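# Swing backboard clips outward into the frame groove

## Task

Rotate each and every metal clip on the backboard outward until its loose end lodges in the groove cut into the inner wall of the frame, so that the clip keeps the backboard held in place.

## Robot and tools

ROBOT. Two six-joint arms, left_arm and right_arm, each with a parallel two-finger gripper, stand on tilted plates joined by one metal frame behind them. A plate and its half of that frame count as part of its arm for any 'too close' message. Calibrated base places (scene frame): left_arm at (-0.044, +0.234, +0.186) m, right_arm at (+0.040, -0.146, +0.186) m.

FRAME. All hand positions, orientations and velocities are in the scene frame: origin at table-top height midway between the nominal bases, +z up, +x forward over the table, +y toward left_arm. Arm names do not match image sides. end_effector_position (m) is the point between the finger pads, about 1 cm short of the tips; the fingers point along the gripper's +z and open along its y. Printed hand poses can be off by a few cm, more when reaching far.

ROW LAYOUT. Every command row has 14 numbers, all in [-1, 1], even if one arm stays still: left_arm first, then right_arm, each as shoulder, elbow, waist, wrist pitch, wrist yaw, wrist roll, then gripper opening. The six joint numbers are scaled offsets, not poses: 1.0 equals 1.258 rad shoulder, 1.3 elbow, 1.202 waist, 2.073 wrist pitch, 2.022 wrist yaw and wrist roll. They are added to the 'Joint targets' line as it stood when the action (or move) began, not to the previous row, so repeating an offset keeps going further. Sending 0 for an arm's joints re-commands its current targets. The opening number is absolute: +1 fully open (0.094 m pad gap), -1 closed; sending 0 means half open, so to leave a gripper alone repeat its present value (see 'Tool commands').

JOINT RANGES (rad): waist -2.618 to 3.054, shoulder 0.000 to 3.142, elbow 0.000 to 3.142, wrist pitch -1.571 to 1.571, wrist yaw -1.571 to 1.571, wrist roll -2.094 to 2.094. Real ends may differ by 0.059. An action asking any joint more than 0.059 beyond its range is refused for both arms; a malformed action, or a bad first action, voids the whole call. 'joint sent to its limit' means a joint was stopped at its end. Per step, each target stays within a lead of the measured angle (0.202 waist, 0.258 shoulder, 0.3 elbow, 0.573 wrist pitch, 0.522 yaw/roll), and targets that would shift the gripper over 200 mm are scaled back; big offsets may need several actions, tiny ones may not start.

TOOLS.
execute_actions(actions, cameras): actions is a list of actions; each action is up to 15 rows, one per 1/30 s step, and a short action repeats its last row to fill 15 steps. An empty list just reports state and images. cameras picks images: omitted/null/["all"] for all, [] for none; an unknown name voids the call.
move(target, speed, blend, opening_speed, blocking, cameras): target is one 14-number row or a list of up to 15 rows, every row an offset from the same starting Joint targets (not chained). All joints move together along joint paths, so the hand traces a curve; no collision avoidance. speed is rad/s for the joint with farthest to go, 0.01 to 2, default 0.5, one value or one per target. blend (rad) rounds corners at intermediate targets; 0 stops at each. opening_speed (0.2 or more per second on the -1..+1 scale) ramps the finger command; use a low value when closing on something fragile. Paths last at least 0.5 s and 10 s total; about one action per 0.5 s. blocking=false returns after about 0.5 s while the move runs on. Its result adds a 'move:' line: done, off_target (resting more than 0.035 rad from a target), moving, held, or fault, with limits=held if steps were withheld, plus each lagging arm's worst joint and gap. done does not mean no contact.
wait(seconds 0 to 10, cameras): lets time pass while commands hold; ends early if a running move finishes.
stop(cameras): brakes a running move; fast moves need room.
zoom_image(camera, region): closer look at cam_high, cam_left_wrist or cam_right_wrist latest image; region [x0, y0, x1, y1] pixels from top-left, at most 504x504.
read_manual(section): licence texts only.
finished_scene(scene): ends scene 1 or 2 irreversibly; the result should stay achieved without the robot.

RESULTS. Joint positions (rad) and Joint velocities (rad/s) list each arm in the row order, then the pad gap (m). 'within noise' means an arm is still. Joint targets is the base for your next offsets. grip_measured uses the opening scale and reads slightly wide when empty, about 0.064 narrower than a hard part under full squeeze. Joint torques follow the same joint order; they include gravity, carry offsets and noise, and the first three wrap at ±28 N m. 'joint command not followed' means the clearance check altered targets. Cameras: cam_high, cam_low (504x504), cam_left_wrist, cam_right_wrist (672x504 fisheye); wrist images can lag while moving.

CAUTIONS. Avoid fast contacts, hard presses, clashes between arms (can fail the scene), dropping things or anything leaving the table. A blocked arm keeps pushing; command its targets back past its measured positions to relieve it. Stretched or straining arms heat motors: MOTOR HOT at 75 C, at 90 C the arm folds and idles, at 100 C it collapses. Release by opening well above grip_measured. Brief external tugs may occur.

Each tool is called after "Call:" as name(argument=value, ...), one argument or row to a line, values as JSON.

## Session

Call:
execute_actions(
  actions=[],
)

Scene clock: 0.00 s.
left_arm: end_effector_position=(+0.1441, +0.0306, +0.2442) grip_measured=+1.000 end_effector_quat_wxyz=(+0.357, +0.364, +0.860, +0.020) | right_arm: end_effector_position=(+0.4566, -0.2733, +0.1277) grip_measured=+1.000 end_effector_quat_wxyz=(-0.092, -0.222, +0.971, +0.007)
Joint names: [shoulder, elbow, waist, wrist pitch, wrist yaw, wrist roll]
Joint positions: left_arm=[1.594 0.669 -1.663 -0.76 -1.231 -0.775 0.094] | right_arm=[1.639 1.574 -0.181 -1.078 0.238 -0.639 0.094]
Joint velocities: within noise
Joint torques (N m): no reading
Motor temperatures (°C): left_arm=[44 47 35 42 35 30 31] | right_arm=[40 46 34 44 37 36 32]
Heat: left arm: 47 °C; right arm: 46 °C.
Joint targets: left_arm=[1.590 0.672 -1.667 -0.765 -1.241 -0.777] | right_arm=[1.638 1.577 -0.179 -1.078 0.235 -0.639]
Tool commands: left_gripper/opening=+1.0 right_gripper/opening=+1.0

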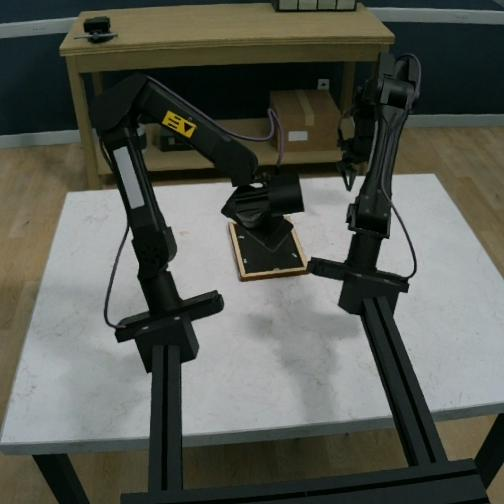

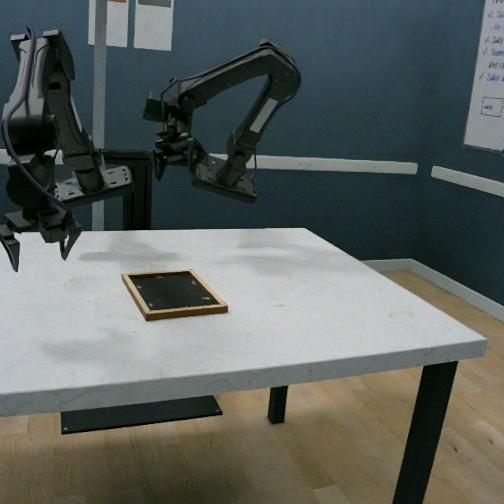

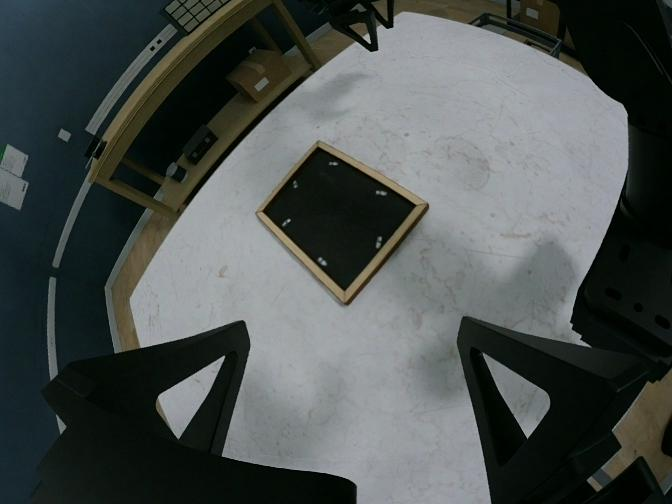

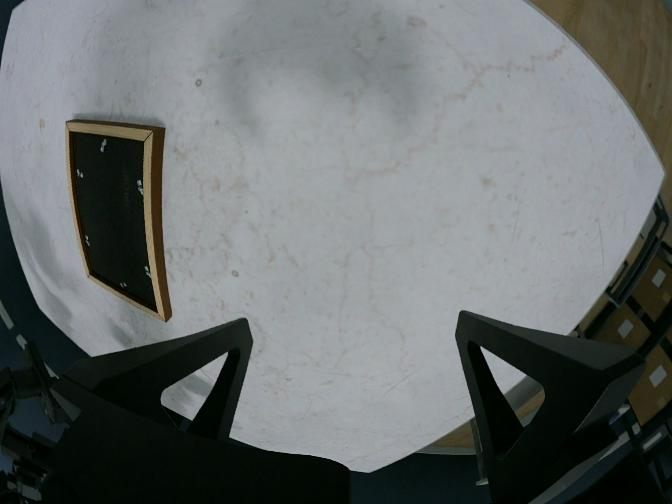

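Call:
zoom_image(
  camera="cam_left_wrist",
  region=[240, 130, 440, 310],
)

Call:
zoom_image(
  camera="cam_right_wrist",
  region=[50, 110, 190, 330],
)

Call:
zoom_image(
  camera="cam_high",
  region=[220, 200, 320, 290],
)

Call:
zoom_image(
  camera="cam_low",
  region=[110, 260, 240, 330],
)

Scaled by 2.520 from the camera's 672x504 image, which has a finer 960x720 frame.

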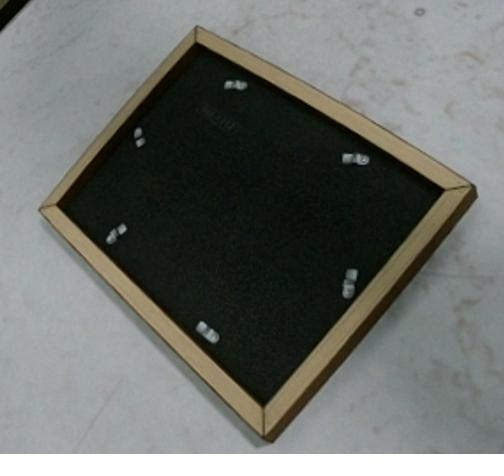

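Scaled by 2.291 from the camera's 672x504 image, which has a finer 960x720 frame.

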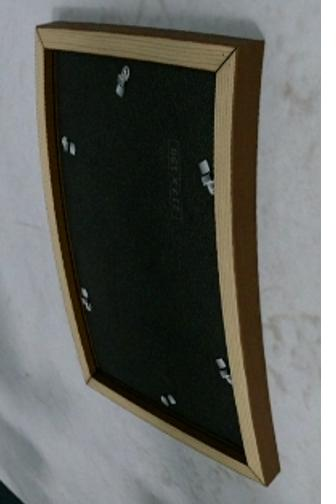

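Scaled by 5.040 from the camera's 504x504 image, which has a finer 720x720 frame.

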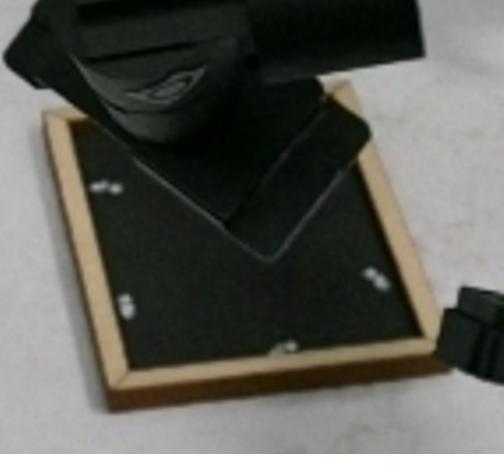

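Scaled by 3.877 from the camera's 504x504 image, which has a finer 720x720 frame.

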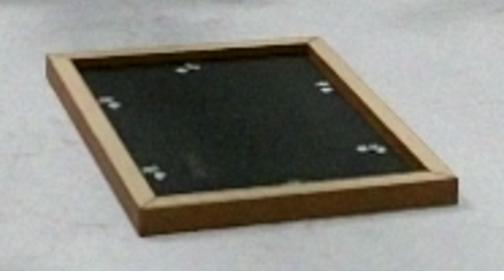

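Call:
move(
  target=[-0.477,0,1.0,0,0,0,1,-0.017,-0.371,0.781,0.1257,0.1736,0.662,1],
  speed=0.8,
)

Scene clock: 159.10 s.
left_arm: end_effector_position=(+0.2668, +0.3245, +0.2052) grip_measured=+1.000 end_effector_quat_wxyz=(+0.220, -0.207, +0.910, +0.285) | right_arm: end_effector_position=(+0.3577, -0.0004, +0.1453) grip_measured=+1.000 end_effector_quat_wxyz=(-0.013, -0.005, +1.000, -0.005)
Joint names: [shoulder, elbow, waist, wrist pitch, wrist yaw, wrist roll]
Joint positions: left_arm=[1.002 0.669 -0.47 -0.76 -1.231 -0.775 0.094] | right_arm=[1.639 1.109 0.746 -0.832 0.574 0.691 0.094]
Joint velocities: within noise
Joint torques (N m): left_arm=[-4.59 5.18 -0.39 0.56 -0.39 0.02] | right_arm=[-9.62 4.05 4.85 0.56 0.1 0.05]
Motor temperatures (°C): left_arm=[43 45 35 38 35 30 30] | right_arm=[48 46 34 38 35 34 31]
Heat: left arm: 45 °C; right arm: 48 °C.
Joint targets: left_arm=[0.991 0.672 -0.466 -0.765 -1.241 -0.777] | right_arm=[1.616 1.094 0.760 -0.818 0.586 0.699]
move: done
camera_calibration:
cam_left_wrist: T_world_to_cam=[[0.476526, -0.721273, -0.502681, 0.217665], [-0.87799, -0.419919, -0.229786, 0.452648], [-0.0453465, 0.550848, -0.833373, 0.100577], [0, 0, 0, 1]] pos_world=[0.298257, 0.291669, 0.297246]
cam_right_wrist: T_world_to_cam=[[-0.0495241, -0.996268, -0.070688, 0.0364708], [-0.93234, 0.0207332, 0.360988, 0.317361], [-0.358175, 0.0837828, -0.929888, 0.367537], [0, 0, 0, 1]] pos_world=[0.429337, -0.00103842, 0.229782]

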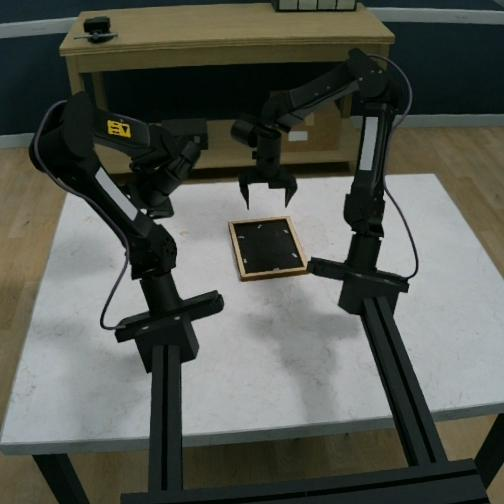

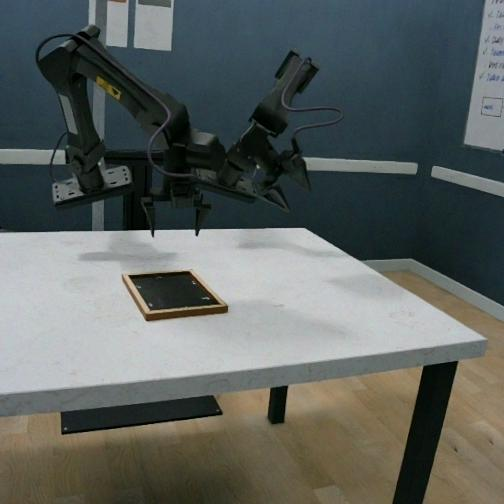

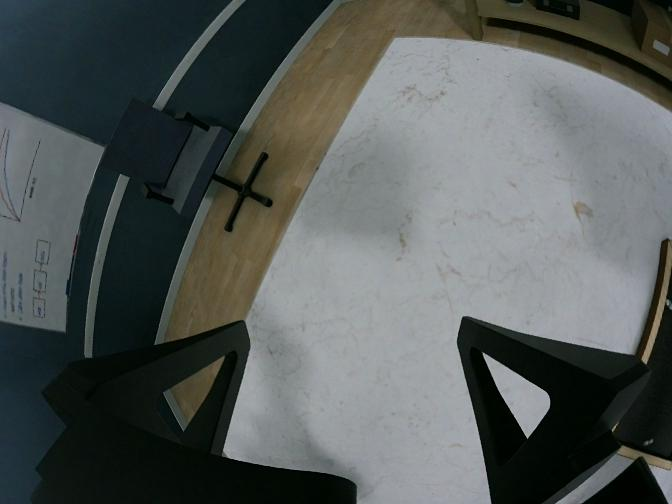

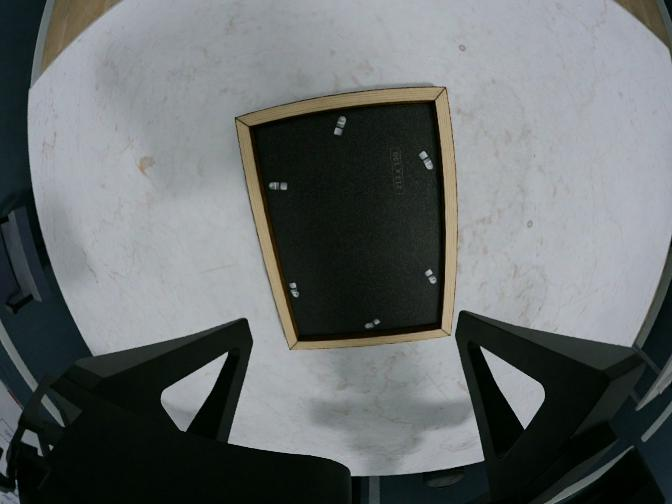

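Call:
zoom_image(
  camera="cam_right_wrist",
  region=[225, 80, 345, 220],
)

Call:
zoom_image(
  camera="cam_right_wrist",
  region=[345, 80, 465, 220],
)

Call:
zoom_image(
  camera="cam_right_wrist",
  region=[265, 240, 465, 360],
)

Scaled by 3.600 from the camera's 672x504 image, which has a finer 960x720 frame.

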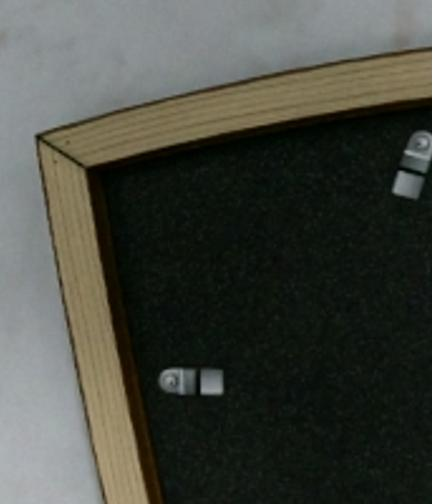

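Scaled by 3.600 from the camera's 672x504 image, which has a finer 960x720 frame.

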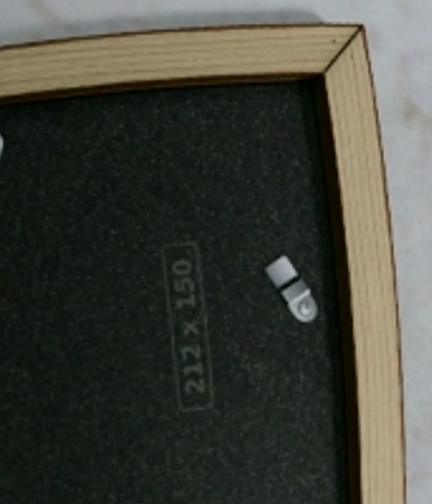

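Scaled by 2.520 from the camera's 672x504 image, which has a finer 960x720 frame.

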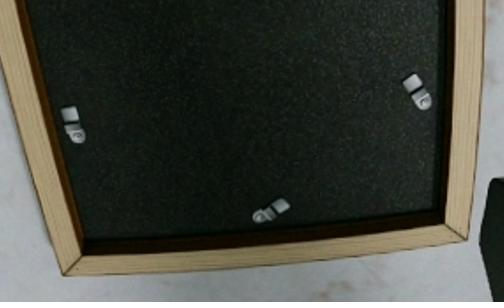

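Call:
move(
  target=[0,0,0,0,0,0,1,0.1896,-0.1405,0.0094,0.2151,0.0056,-0.8249,-1],
  speed=0.7,
)

Scene clock: 419.37 s.
left_arm: end_effector_position=(+0.2668, +0.3245, +0.2052) grip_measured=+1.000 end_effector_quat_wxyz=(+0.220, -0.207, +0.910, +0.285) | right_arm: end_effector_position=(+0.3270, +0.0364, +0.0688) grip_measured=-0.989 end_effector_quat_wxyz=(-0.014, +0.726, -0.687, +0.007)
Joint names: [shoulder, elbow, waist, wrist pitch, wrist yaw, wrist roll]
Joint positions: left_arm=[1.002 0.669 -0.47 -0.76 -1.231 -0.775 0.094] | right_arm=[1.835 0.925 0.749 -0.385 0.595 -0.96 0.001]
Joint velocities: within noise
Joint torques (N m): left_arm=[-4.59 5.16 -0.4 0.55 -0.39 0.01] | right_arm=[-5.93 3.18 5.98 0.64 0.03 -0.1]
Motor temperatures (°C): left_arm=[42 42 33 33 34 30 30] | right_arm=[46 41 36 34 34 33 31]
Heat: left arm: 42 °C; right arm: 46 °C.
Joint targets: left_arm=[0.991 0.672 -0.466 -0.765 -1.241 -0.777] | right_arm=[1.855 0.912 0.771 -0.372 0.597 -0.968]
move: done
camera_calibration:
cam_left_wrist: T_world_to_cam=[[0.476526, -0.721273, -0.502681, 0.217665], [-0.87799, -0.419919, -0.229786, 0.452648], [-0.0453465, 0.550848, -0.833373, 0.100577], [0, 0, 0, 1]] pos_world=[0.298257, 0.291669, 0.297246]
cam_right_wrist: T_world_to_cam=[[0.998648, -0.00197932, -0.0519516, -0.313978], [0.0151495, -0.94483, 0.327211, 0.0432039], [-0.0497331, -0.327555, -0.943522, 0.197363], [0, 0, 0, 1]] pos_world=[0.322715, 0.104846, 0.155768]

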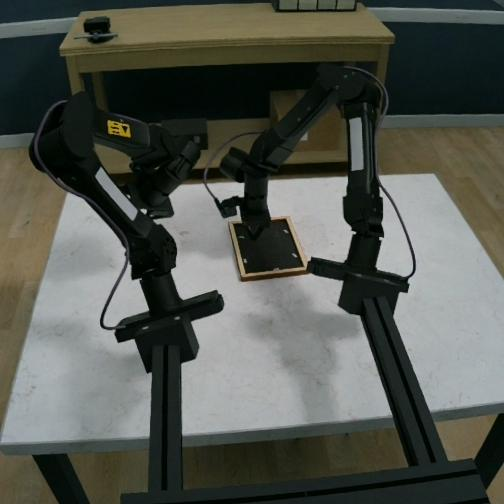

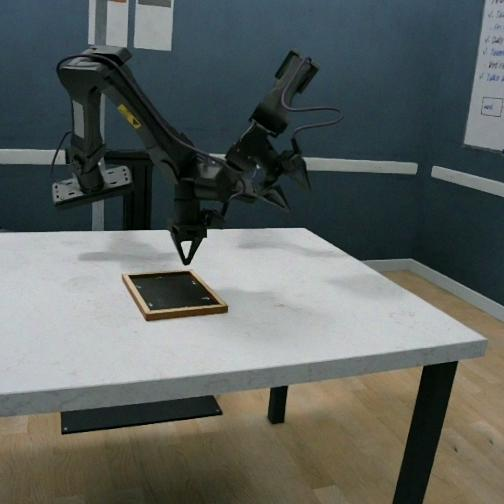

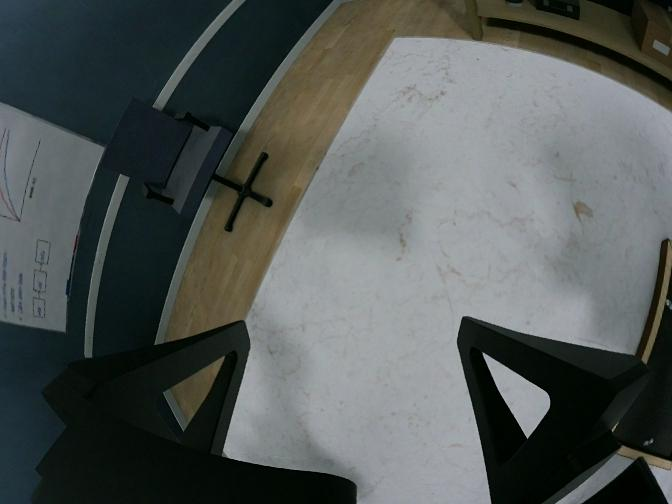

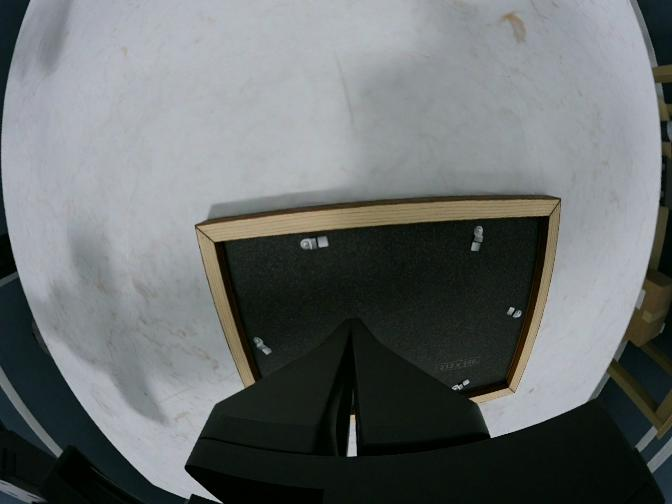

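Call:
zoom_image(
  camera="cam_right_wrist",
  region=[280, 200, 420, 340],
)

Call:
zoom_image(
  camera="cam_right_wrist",
  region=[430, 180, 570, 320],
)

Scaled by 3.600 from the camera's 672x504 image, which has a finer 960x720 frame.

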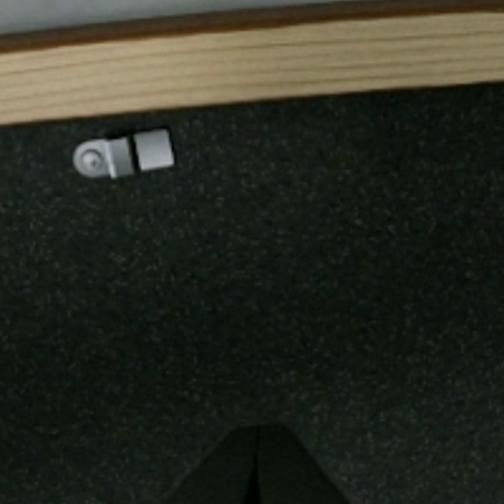

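Scaled by 3.600 from the camera's 672x504 image, which has a finer 960x720 frame.

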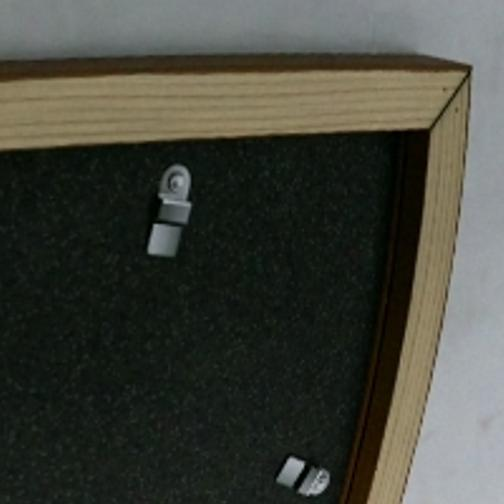

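Call:
move(
  target=[0,0,0,0,0,0,1,0.1134,0.0235,0,0.0494,-0.0099,-0.0257,-1],
  speed=0.5,
  cameras=["cam_right_wrist","cam_low"],
)

Call:
zoom_image(
  camera="cam_right_wrist",
  region=[260, 180, 440, 360],
)

Call:
zoom_image(
  camera="cam_low",
  region=[110, 220, 240, 330],
)

Scene clock: 509.90 s.
left_arm: end_effector_position=(+0.2668, +0.3245, +0.2052) grip_measured=+1.000 end_effector_quat_wxyz=(+0.220, -0.207, +0.910, +0.285) | right_arm: end_effector_position=(+0.3076, +0.0506, +0.0348) grip_measured=-0.989 end_effector_quat_wxyz=(+0.002, +0.751, -0.660, +0.003)
Joint names: [shoulder, elbow, waist, wrist pitch, wrist yaw, wrist roll]
Joint positions: left_arm=[1.002 0.669 -0.47 -0.76 -1.231 -0.775 0.094] | right_arm=[1.98 0.928 0.749 -0.283 0.59 -1.012 0.001]
Joint velocities: within noise
Joint torques (N m): left_arm=[-4.59 5.19 -0.38 0.56 -0.39 0.01] | right_arm=[-6.54 4.77 6.3 0.6 -0.09 -0.13]
Motor temperatures (°C): left_arm=[42 41 33 33 34 30 29] | right_arm=[43 40 37 33 34 33 32]
Heat: left arm: 42 °C; right arm: 43 °C.
Joint targets: left_arm=[0.991 0.672 -0.466 -0.765 -1.241 -0.777] | right_arm=[1.997 0.942 0.771 -0.269 0.578 -1.021]
move: done
camera_calibration:
cam_right_wrist: T_world_to_cam=[[0.994279, 0.0703983, -0.080332, -0.297666], [0.093858, -0.934833, 0.342458, 0.0427707], [-0.0509886, -0.348038, -0.936093, 0.170155], [0, 0, 0, 1]] pos_world=[0.300625, 0.120159, 0.120721]
Images, in order (width x height): cam_low 504x504, cam_right_wrist 672x504.

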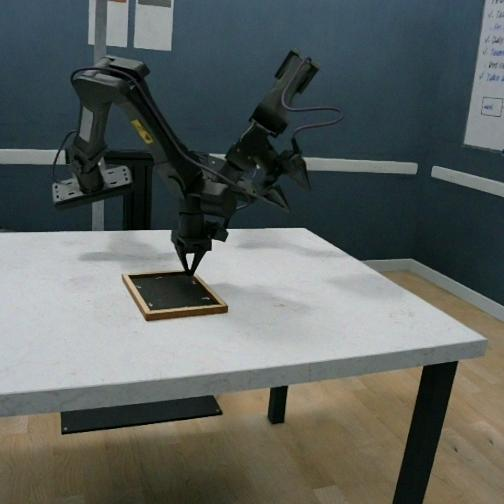

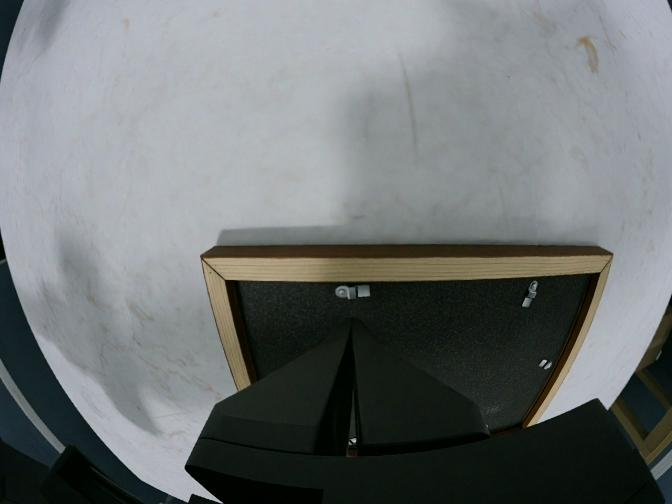

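Scaled by 2.800 from the camera's 672x504 image, which has a finer 960x720 frame.

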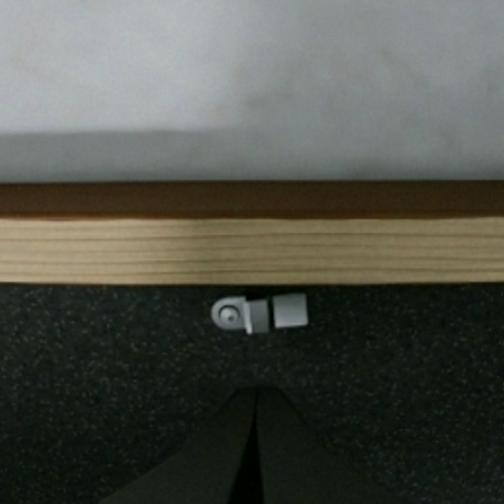

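Scaled by 3.877 from the camera's 504x504 image, which has a finer 720x720 frame.

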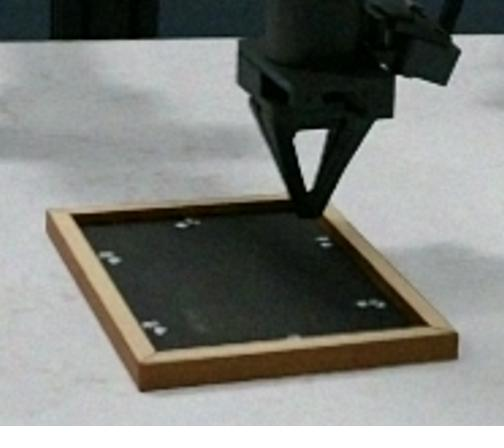

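Call:
move(
  target=[0,0,0,0,0,0,1,0.0246,0.0012,-0.0532,0.0207,-0.0062,0.0227,-1],
  speed=0.3,
  cameras=["cam_right_wrist","cam_low"],
)

Call:
zoom_image(
  camera="cam_right_wrist",
  region=[260, 180, 440, 360],
)

Call:
zoom_image(
  camera="cam_low",
  region=[150, 240, 230, 320],
)

Scene clock: 558.57 s.
left_arm: end_effector_position=(+0.2668, +0.3245, +0.2052) grip_measured=+1.000 end_effector_quat_wxyz=(+0.220, -0.207, +0.910, +0.285) | right_arm: end_effector_position=(+0.3099, +0.0473, +0.0226) grip_measured=-0.989 end_effector_quat_wxyz=(+0.004, +0.729, -0.684, +0.001)
Joint names: [shoulder, elbow, waist, wrist pitch, wrist yaw, wrist roll]
Joint positions: left_arm=[1.002 0.669 -0.47 -0.76 -1.231 -0.775 0.094] | right_arm=[2.006 0.928 0.715 -0.241 0.578 -0.983 0.001]
Joint velocities: within noise
Joint torques (N m): left_arm=[-4.59 5.16 -0.42 0.55 -0.39 0.01] | right_arm=[-6.3 4.66 3.96 0.49 -0.11 0.05]
Motor temperatures (°C): left_arm=[41 41 33 33 34 30 29] | right_arm=[42 40 38 33 34 33 33]
Heat: left arm: 41 °C; right arm: 42 °C.
Joint targets: left_arm=[0.991 0.672 -0.466 -0.765 -1.241 -0.777] | right_arm=[2.028 0.944 0.707 -0.227 0.565 -0.974]
move: done
camera_calibration:
cam_right_wrist: T_world_to_cam=[[0.996269, 0.00621841, -0.0860771, -0.298233], [0.0354333, -0.93893, 0.34228, 0.0619641], [-0.0786919, -0.344053, -0.935647, 0.166119], [0, 0, 0, 1]] pos_world=[0.307997, 0.117188, 0.108548]
Images, in order (width x height): cam_low 504x504, cam_right_wrist 672x504.

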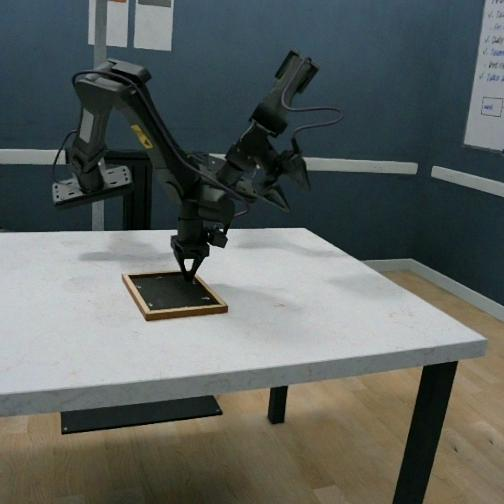

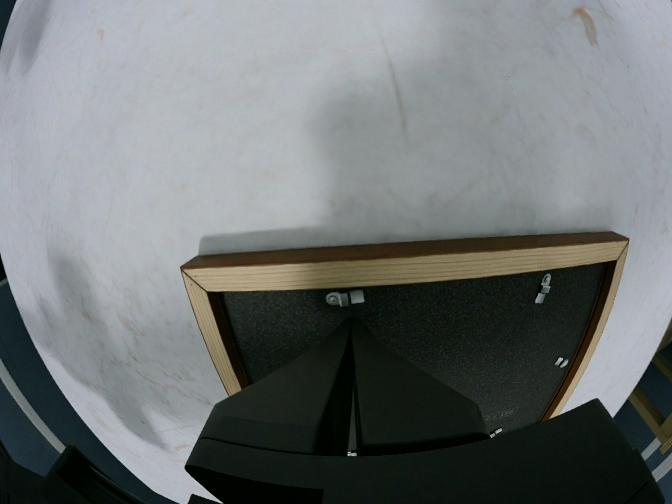

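Scaled by 2.800 from the camera's 672x504 image, which has a finer 960x720 frame.

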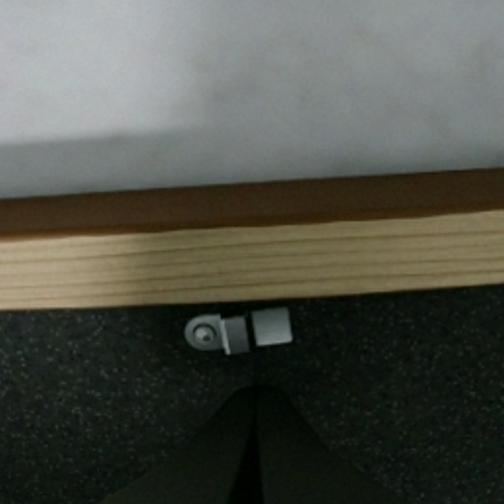

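Scaled by 6.300 from the camera's 504x504 image, which has a finer 720x720 frame.

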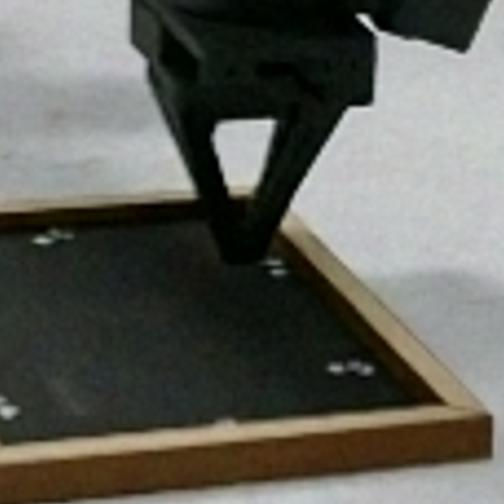

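Call:
move(
  target=[0,0,0,0,0,0,1,0.0139,0.0051,-0.0025,0.0053,0,0,-1],
  speed=0.2,
  cameras=["cam_right_wrist","cam_low"],
)

Call:
zoom_image(
  camera="cam_right_wrist",
  region=[290, 260, 410, 360],
)

Call:
zoom_image(
  camera="cam_low",
  region=[160, 255, 220, 315],
)

Scene clock: 630.90 s.
left_arm: end_effector_position=(+0.2668, +0.3245, +0.2052) grip_measured=+1.000 end_effector_quat_wxyz=(+0.220, -0.207, +0.910, +0.285) | right_arm: end_effector_position=(+0.3102, +0.0503, +0.0195) grip_measured=-0.989 end_effector_quat_wxyz=(+0.002, +0.729, -0.685, +0.000)
Joint names: [shoulder, elbow, waist, wrist pitch, wrist yaw, wrist roll]
Joint positions: left_arm=[1.002 0.669 -0.47 -0.76 -1.231 -0.775 0.094] | right_arm=[2.023 0.936 0.715 -0.23 0.578 -0.983 0.001]
Joint velocities: within noise
Joint torques (N m): left_arm=[-4.57 5.16 -0.36 0.55 -0.39 0] | right_arm=[-6.45 4.72 3.74 0.53 -0.1 0.11]
Motor temperatures (°C): left_arm=[41 40 32 32 34 30 29] | right_arm=[43 40 36 33 34 33 33]
Heat: left arm: 41 °C; right arm: 43 °C.
Joint targets: left_arm=[0.991 0.672 -0.466 -0.765 -1.241 -0.777] | right_arm=[2.046 0.951 0.704 -0.215 0.565 -0.975]
move: done
camera_calibration:
cam_right_wrist: T_world_to_cam=[[0.996394, 0.00417211, -0.0847432, -0.298761], [0.0328932, -0.939673, 0.340489, 0.0666627], [-0.0782103, -0.342049, -0.936422, 0.163966], [0, 0, 0, 1]] pos_world=[0.308314, 0.119972, 0.105525]
Images, in order (width x height): cam_low 504x504, cam_right_wrist 672x504.

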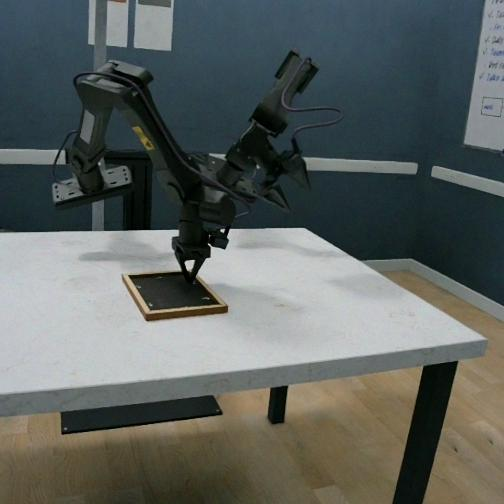

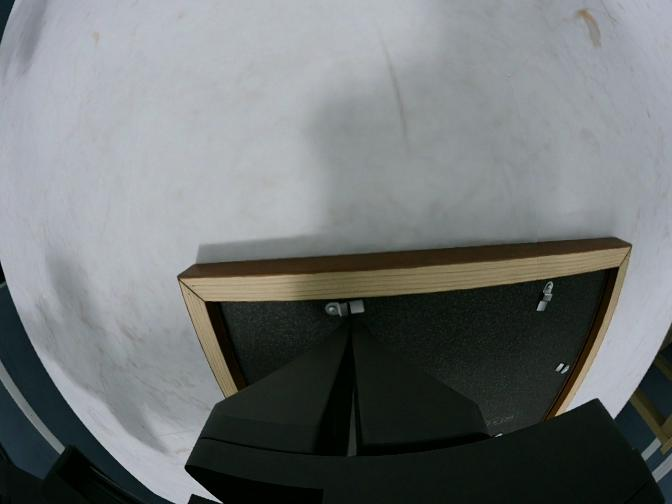

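Scaled by 4.200 from the camera's 672x504 image, which has a finer 960x720 frame.

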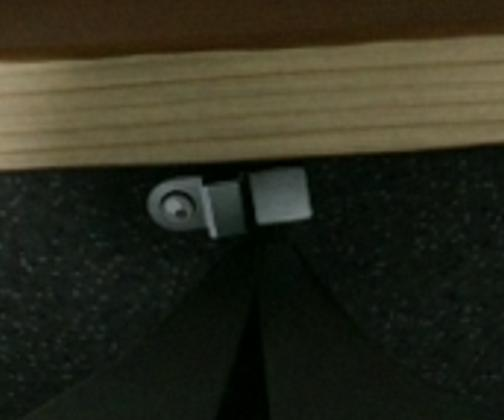

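Scaled by 8.400 from the camera's 504x504 image, which has a finer 720x720 frame.

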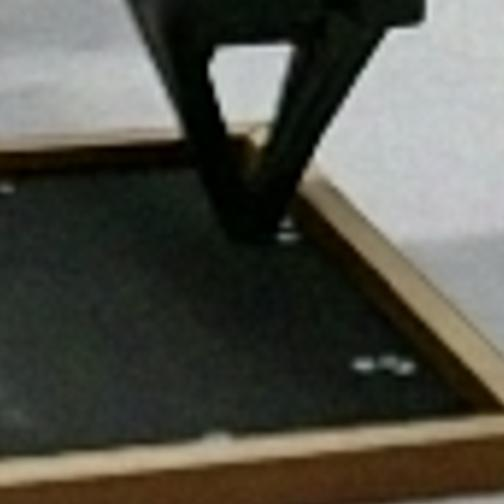

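Call:
move(
  target=[0,0,0,0,0,0,1,0.0047,0,-0.0028,0.0039,0,0,-1],
  speed=0.2,
  cameras=["cam_right_wrist"],
)

Scene clock: 644.77 s.
left_arm: end_effector_position=(+0.2668, +0.3245, +0.2052) grip_measured=+1.000 end_effector_quat_wxyz=(+0.220, -0.207, +0.910, +0.285) | right_arm: end_effector_position=(+0.3104, +0.0503, +0.0178) grip_measured=-0.989 end_effector_quat_wxyz=(+0.002, +0.727, -0.686, +0.001)
Joint names: [shoulder, elbow, waist, wrist pitch, wrist yaw, wrist roll]
Joint positions: left_arm=[1.002 0.669 -0.47 -0.76 -1.231 -0.775 0.094] | right_arm=[2.028 0.936 0.712 -0.222 0.578 -0.983 0.001]
Joint velocities: within noise
Joint torques (N m): left_arm=[-4.59 5.16 -0.39 0.55 -0.39 0.01] | right_arm=[-6.38 4.67 3.73 0.55 -0.12 0.09]
Motor temperatures (°C): left_arm=[41 40 32 32 34 30 29] | right_arm=[43 39 36 32 34 33 33]
Heat: left arm: 41 °C; right arm: 43 °C.
Joint targets: left_arm=[0.991 0.672 -0.466 -0.765 -1.241 -0.777] | right_arm=[2.051 0.951 0.701 -0.207 0.565 -0.975]
move: done
camera_calibration:
cam_right_wrist: T_world_to_cam=[[0.996494, 0.000563438, -0.0836643, -0.298973], [0.029125, -0.939769, 0.340568, 0.0684593], [-0.0784332, -0.34181, -0.93649, 0.162515], [0, 0, 0, 1]] pos_world=[0.308677, 0.120054, 0.103865]
Images, in order (width x height): cam_right_wrist 672x504.

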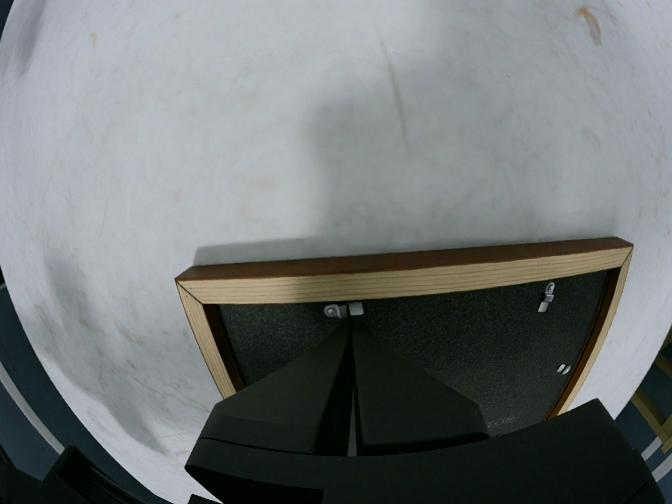

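Call:
move(
  target=[0,0,0,0,0,0,1,0.0047,0,-0.0028,0.0039,0,0,-1],
  speed=0.2,
  cameras=["cam_right_wrist"],
)

Call:
zoom_image(
  camera="cam_right_wrist",
  region=[290, 260, 410, 360],
)

Scene clock: 653.47 s.
left_arm: end_effector_position=(+0.2668, +0.3245, +0.2052) grip_measured=+1.000 end_effector_quat_wxyz=(+0.220, -0.207, +0.910, +0.285) | right_arm: end_effector_position=(+0.3107, +0.0505, +0.0178) grip_measured=-0.989 end_effector_quat_wxyz=(+0.001, +0.727, -0.686, +0.001)
Joint names: [shoulder, elbow, waist, wrist pitch, wrist yaw, wrist roll]
Joint positions: left_arm=[1.002 0.669 -0.47 -0.76 -1.231 -0.775 0.094] | right_arm=[2.028 0.936 0.712 -0.22 0.578 -0.983 0.001]
Joint velocities: within noise
Joint torques (N m): left_arm=[-4.59 5.18 -0.38 0.56 -0.39 0.01] | right_arm=[-5.67 4.57 3.51 0.65 -0.1 0.11]
Motor temperatures (°C): left_arm=[41 40 32 32 34 30 29] | right_arm=[43 39 36 32 34 33 33]
Heat: left arm: 41 °C; right arm: 43 °C.
Joint targets: left_arm=[0.991 0.672 -0.466 -0.765 -1.241 -0.777] | right_arm=[2.057 0.951 0.698 -0.199 0.565 -0.975]
move: done
camera_calibration:
cam_right_wrist: T_world_to_cam=[[0.996579, -0.000199723, -0.0826438, -0.299246], [0.0279965, -0.940054, 0.339874, 0.0690192], [-0.0777575, -0.341025, -0.936833, 0.16236], [0, 0, 0, 1]] pos_world=[0.308915, 0.120191, 0.103916]
Images, in order (width x height): cam_right_wrist 672x504.

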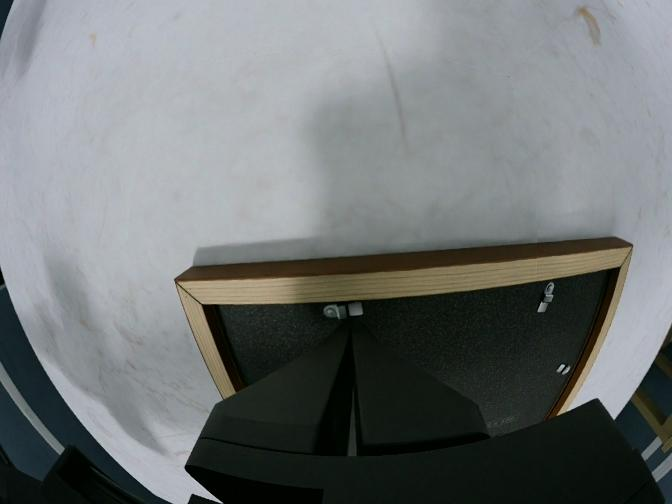

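Scaled by 4.200 from the camera's 672x504 image, which has a finer 960x720 frame.

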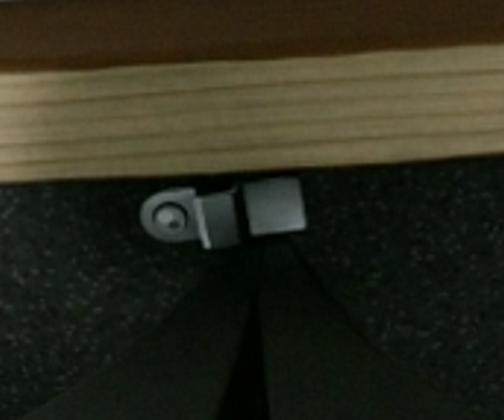

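Call:
move(
  target=[
    [0,0,0,0,0,0,1,-0.0064,0,0.025,-0.0159,0.0114,0,-1],
    [0,0,0,0,0,0,1,0.0156,0.0257,0.0467,-0.0268,0.0143,0.0144,-1],
  ],
  speed=0.1,
  cameras=["cam_right_wrist","cam_low"],
)

Call:
zoom_image(
  camera="cam_right_wrist",
  region=[290, 260, 410, 360],
)

Call:
zoom_image(
  camera="cam_low",
  region=[160, 255, 220, 315],
)

Scene clock: 691.57 s.
left_arm: end_effector_position=(+0.2668, +0.3245, +0.2052) grip_measured=+1.000 end_effector_quat_wxyz=(+0.220, -0.207, +0.910, +0.285) | right_arm: end_effector_position=(+0.3141, +0.0564, +0.0181) grip_measured=-0.989 end_effector_quat_wxyz=(+0.003, +0.724, -0.690, +0.011)
Joint names: [shoulder, elbow, waist, wrist pitch, wrist yaw, wrist roll]
Joint positions: left_arm=[1.002 0.669 -0.47 -0.76 -1.231 -0.775 0.094] | right_arm=[2.052 0.97 0.729 -0.239 0.603 -0.955 0.001]
Joint velocities: within noise
Joint torques (N m): left_arm=[-4.59 5.16 -0.42 0.57 -0.4 0.02] | right_arm=[-6.48 4.66 6.69 0.29 -0.04 0.12]
Motor temperatures (°C): left_arm=[41 40 32 32 34 30 29] | right_arm=[43 38 36 32 34 33 33]
Heat: left arm: 41 °C; right arm: 43 °C.
Joint targets: left_arm=[0.991 0.672 -0.466 -0.765 -1.241 -0.777] | right_arm=[2.077 0.984 0.754 -0.255 0.594 -0.945]
move: done
camera_calibration:
cam_right_wrist: T_world_to_cam=[[0.997559, -0.0101646, -0.0690903, -0.302641], [0.0150798, -0.934655, 0.355237, 0.0778312], [-0.0681864, -0.355411, -0.93222, 0.162648], [0, 0, 0, 1]] pos_world=[0.311819, 0.127476, 0.103065]
Images, in order (width x height): cam_low 504x504, cam_right_wrist 672x504.

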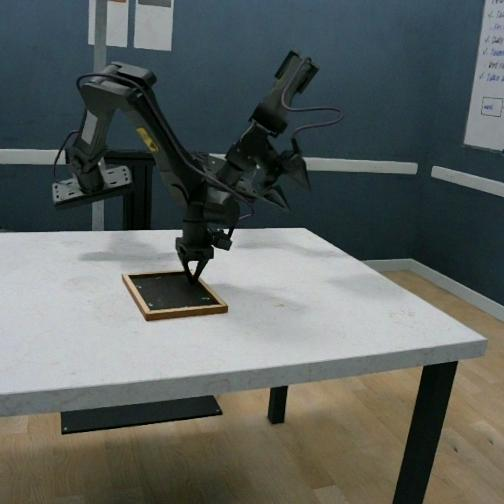

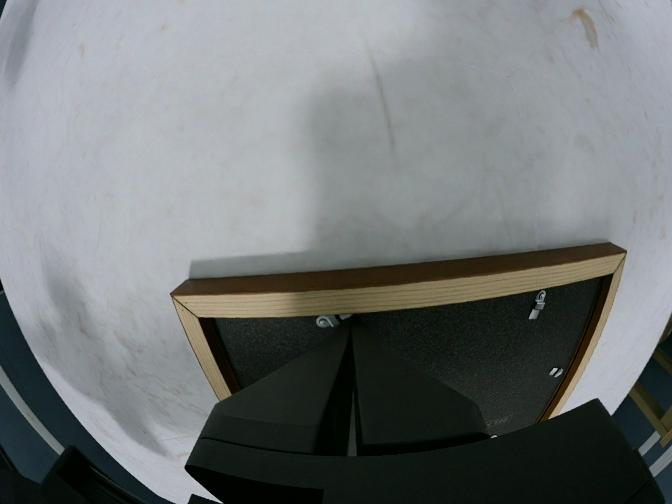

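Scaled by 4.200 from the camera's 672x504 image, which has a finer 960x720 frame.

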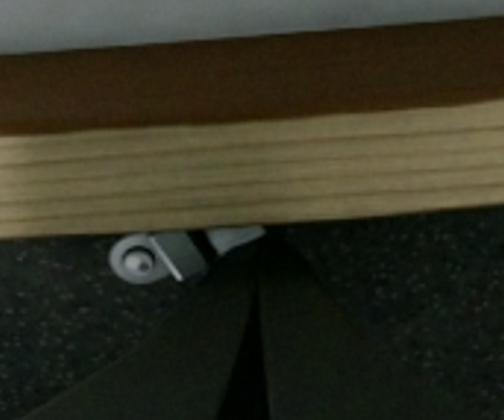

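Scaled by 8.400 from the camera's 504x504 image, which has a finer 720x720 frame.

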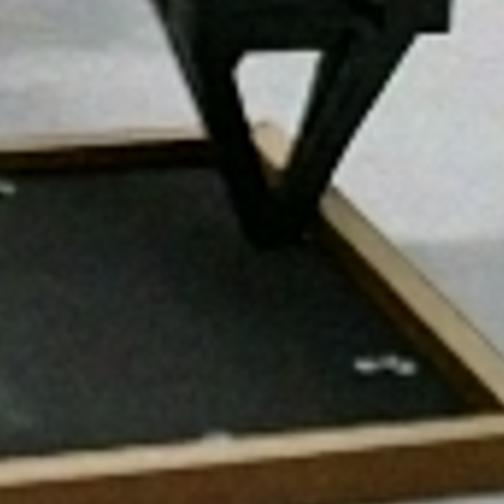

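Call:
move(
  target=[0,0,0,0,0,0,1,0,-0.0269,0.0133,0.0157,-0.0168,-0.0143,-1],
  speed=0.1,
  cameras=["cam_right_wrist"],
)

Call:
zoom_image(
  camera="cam_right_wrist",
  region=[290, 260, 410, 360],
)

Scene clock: 723.60 s.
left_arm: end_effector_position=(+0.2668, +0.3245, +0.2052) grip_measured=+1.000 end_effector_quat_wxyz=(+0.220, -0.207, +0.910, +0.285) | right_arm: end_effector_position=(+0.3097, +0.0611, +0.0200) grip_measured=-0.989 end_effector_quat_wxyz=(-0.001, +0.732, -0.681, +0.005)
Joint names: [shoulder, elbow, waist, wrist pitch, wrist yaw, wrist roll]
Joint positions: left_arm=[1.002 0.669 -0.47 -0.76 -1.231 -0.775 0.094] | right_arm=[2.052 0.964 0.743 -0.236 0.593 -0.965 0.001]
Joint velocities: within noise
Joint torques (N m): left_arm=[-4.57 5.15 -0.4 0.56 -0.4 0.01] | right_arm=[-6.41 2.18 6.9 0.58 -0.33 -0.09]
Motor temperatures (°C): left_arm=[41 40 32 32 34 30 29] | right_arm=[41 38 38 32 34 33 33]
Heat: left arm: 41 °C; right arm: 41 °C.
Joint targets: left_arm=[0.991 0.672 -0.466 -0.765 -1.241 -0.777] | right_arm=[2.077 0.949 0.770 -0.222 0.560 -0.975]
move: done
camera_calibration:
cam_right_wrist: T_world_to_cam=[[0.997222, 0.0136117, -0.0732347, -0.29933], [0.0379878, -0.938635, 0.342813, 0.075008], [-0.0640744, -0.344643, -0.936545, 0.163912], [0, 0, 0, 1]] pos_world=[0.306152, 0.13097, 0.105875]
Images, in order (width x height): cam_right_wrist 672x504.

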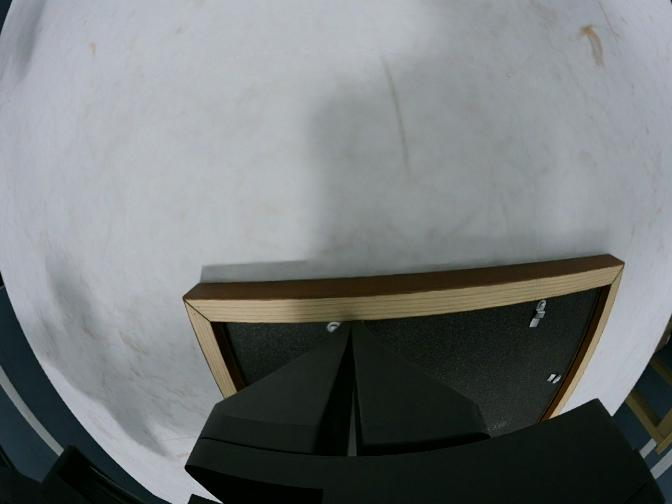

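Scaled by 4.200 from the camera's 672x504 image, which has a finer 960x720 frame.

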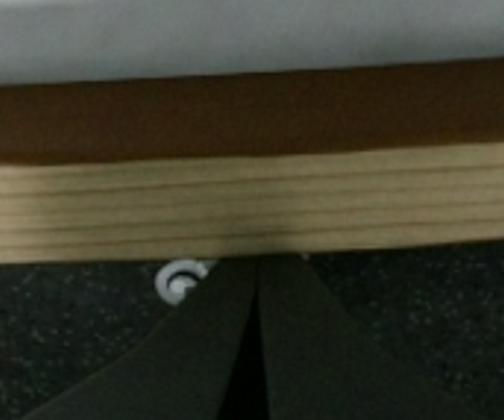

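Call:
move(
  target=[0,0,0,0,0,0,1,0.0032,-0.0065,0.0012,0.0055,-0.005,0,-1],
  speed=0.1,
  cameras=["cam_right_wrist"],
)

Call:
zoom_image(
  camera="cam_right_wrist",
  region=[290, 260, 410, 360],
)

Scene clock: 741.73 s.
left_arm: end_effector_position=(+0.2668, +0.3245, +0.2052) grip_measured=+1.000 end_effector_quat_wxyz=(+0.220, -0.207, +0.910, +0.285) | right_arm: end_effector_position=(+0.3093, +0.0611, +0.0198) grip_measured=-0.989 end_effector_quat_wxyz=(-0.003, +0.732, -0.681, +0.008)
Joint names: [shoulder, elbow, waist, wrist pitch, wrist yaw, wrist roll]
Joint positions: left_arm=[1.002 0.669 -0.47 -0.76 -1.231 -0.775 0.094] | right_arm=[2.052 0.958 0.745 -0.226 0.598 -0.966 0.001]
Joint velocities: within noise
Joint torques (N m): left_arm=[-4.57 5.18 -0.38 0.56 -0.39 0.01] | right_arm=[-5.82 2.09 6.79 0.56 -0.44 -0.13]
Motor temperatures (°C): left_arm=[41 40 32 32 34 30 29] | right_arm=[41 38 38 32 34 33 33]
Heat: left arm: 41 °C; right arm: 41 °C.
Joint targets: left_arm=[0.991 0.672 -0.466 -0.765 -1.241 -0.777] | right_arm=[2.081 0.941 0.771 -0.211 0.550 -0.974]
move: off_target (right_arm); right_arm: the wrist yaw is farthest, 0.048 rad from its target
camera_calibration:
cam_right_wrist: T_world_to_cam=[[0.997649, 0.0140553, -0.0670767, -0.299235], [0.0363272, -0.938386, 0.343675, 0.0755365], [-0.0581134, -0.345304, -0.93669, 0.161922], [0, 0, 0, 1]] pos_world=[0.305197, 0.131, 0.105639]
Images, in order (width x height): cam_right_wrist 672x504.

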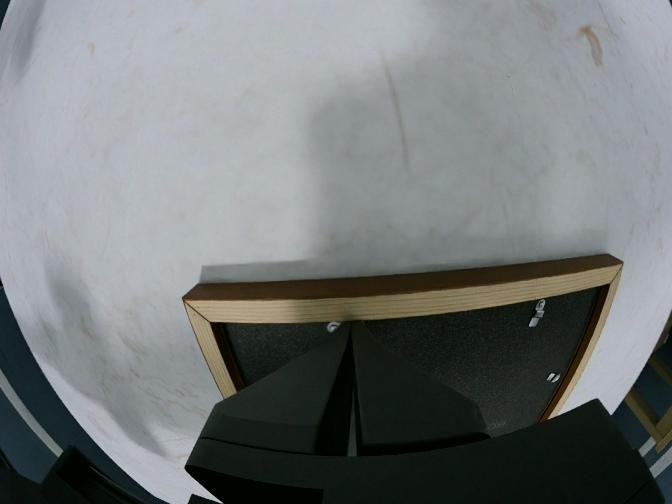

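Scaled by 4.200 from the camera's 672x504 image, which has a finer 960x720 frame.

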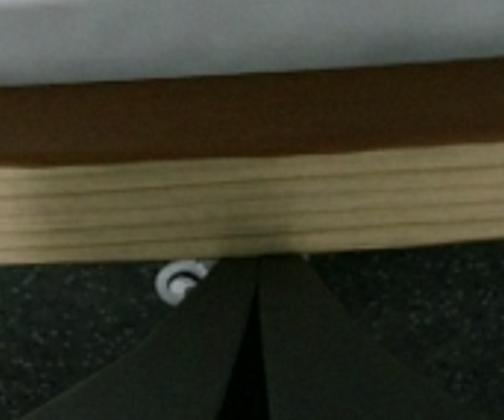

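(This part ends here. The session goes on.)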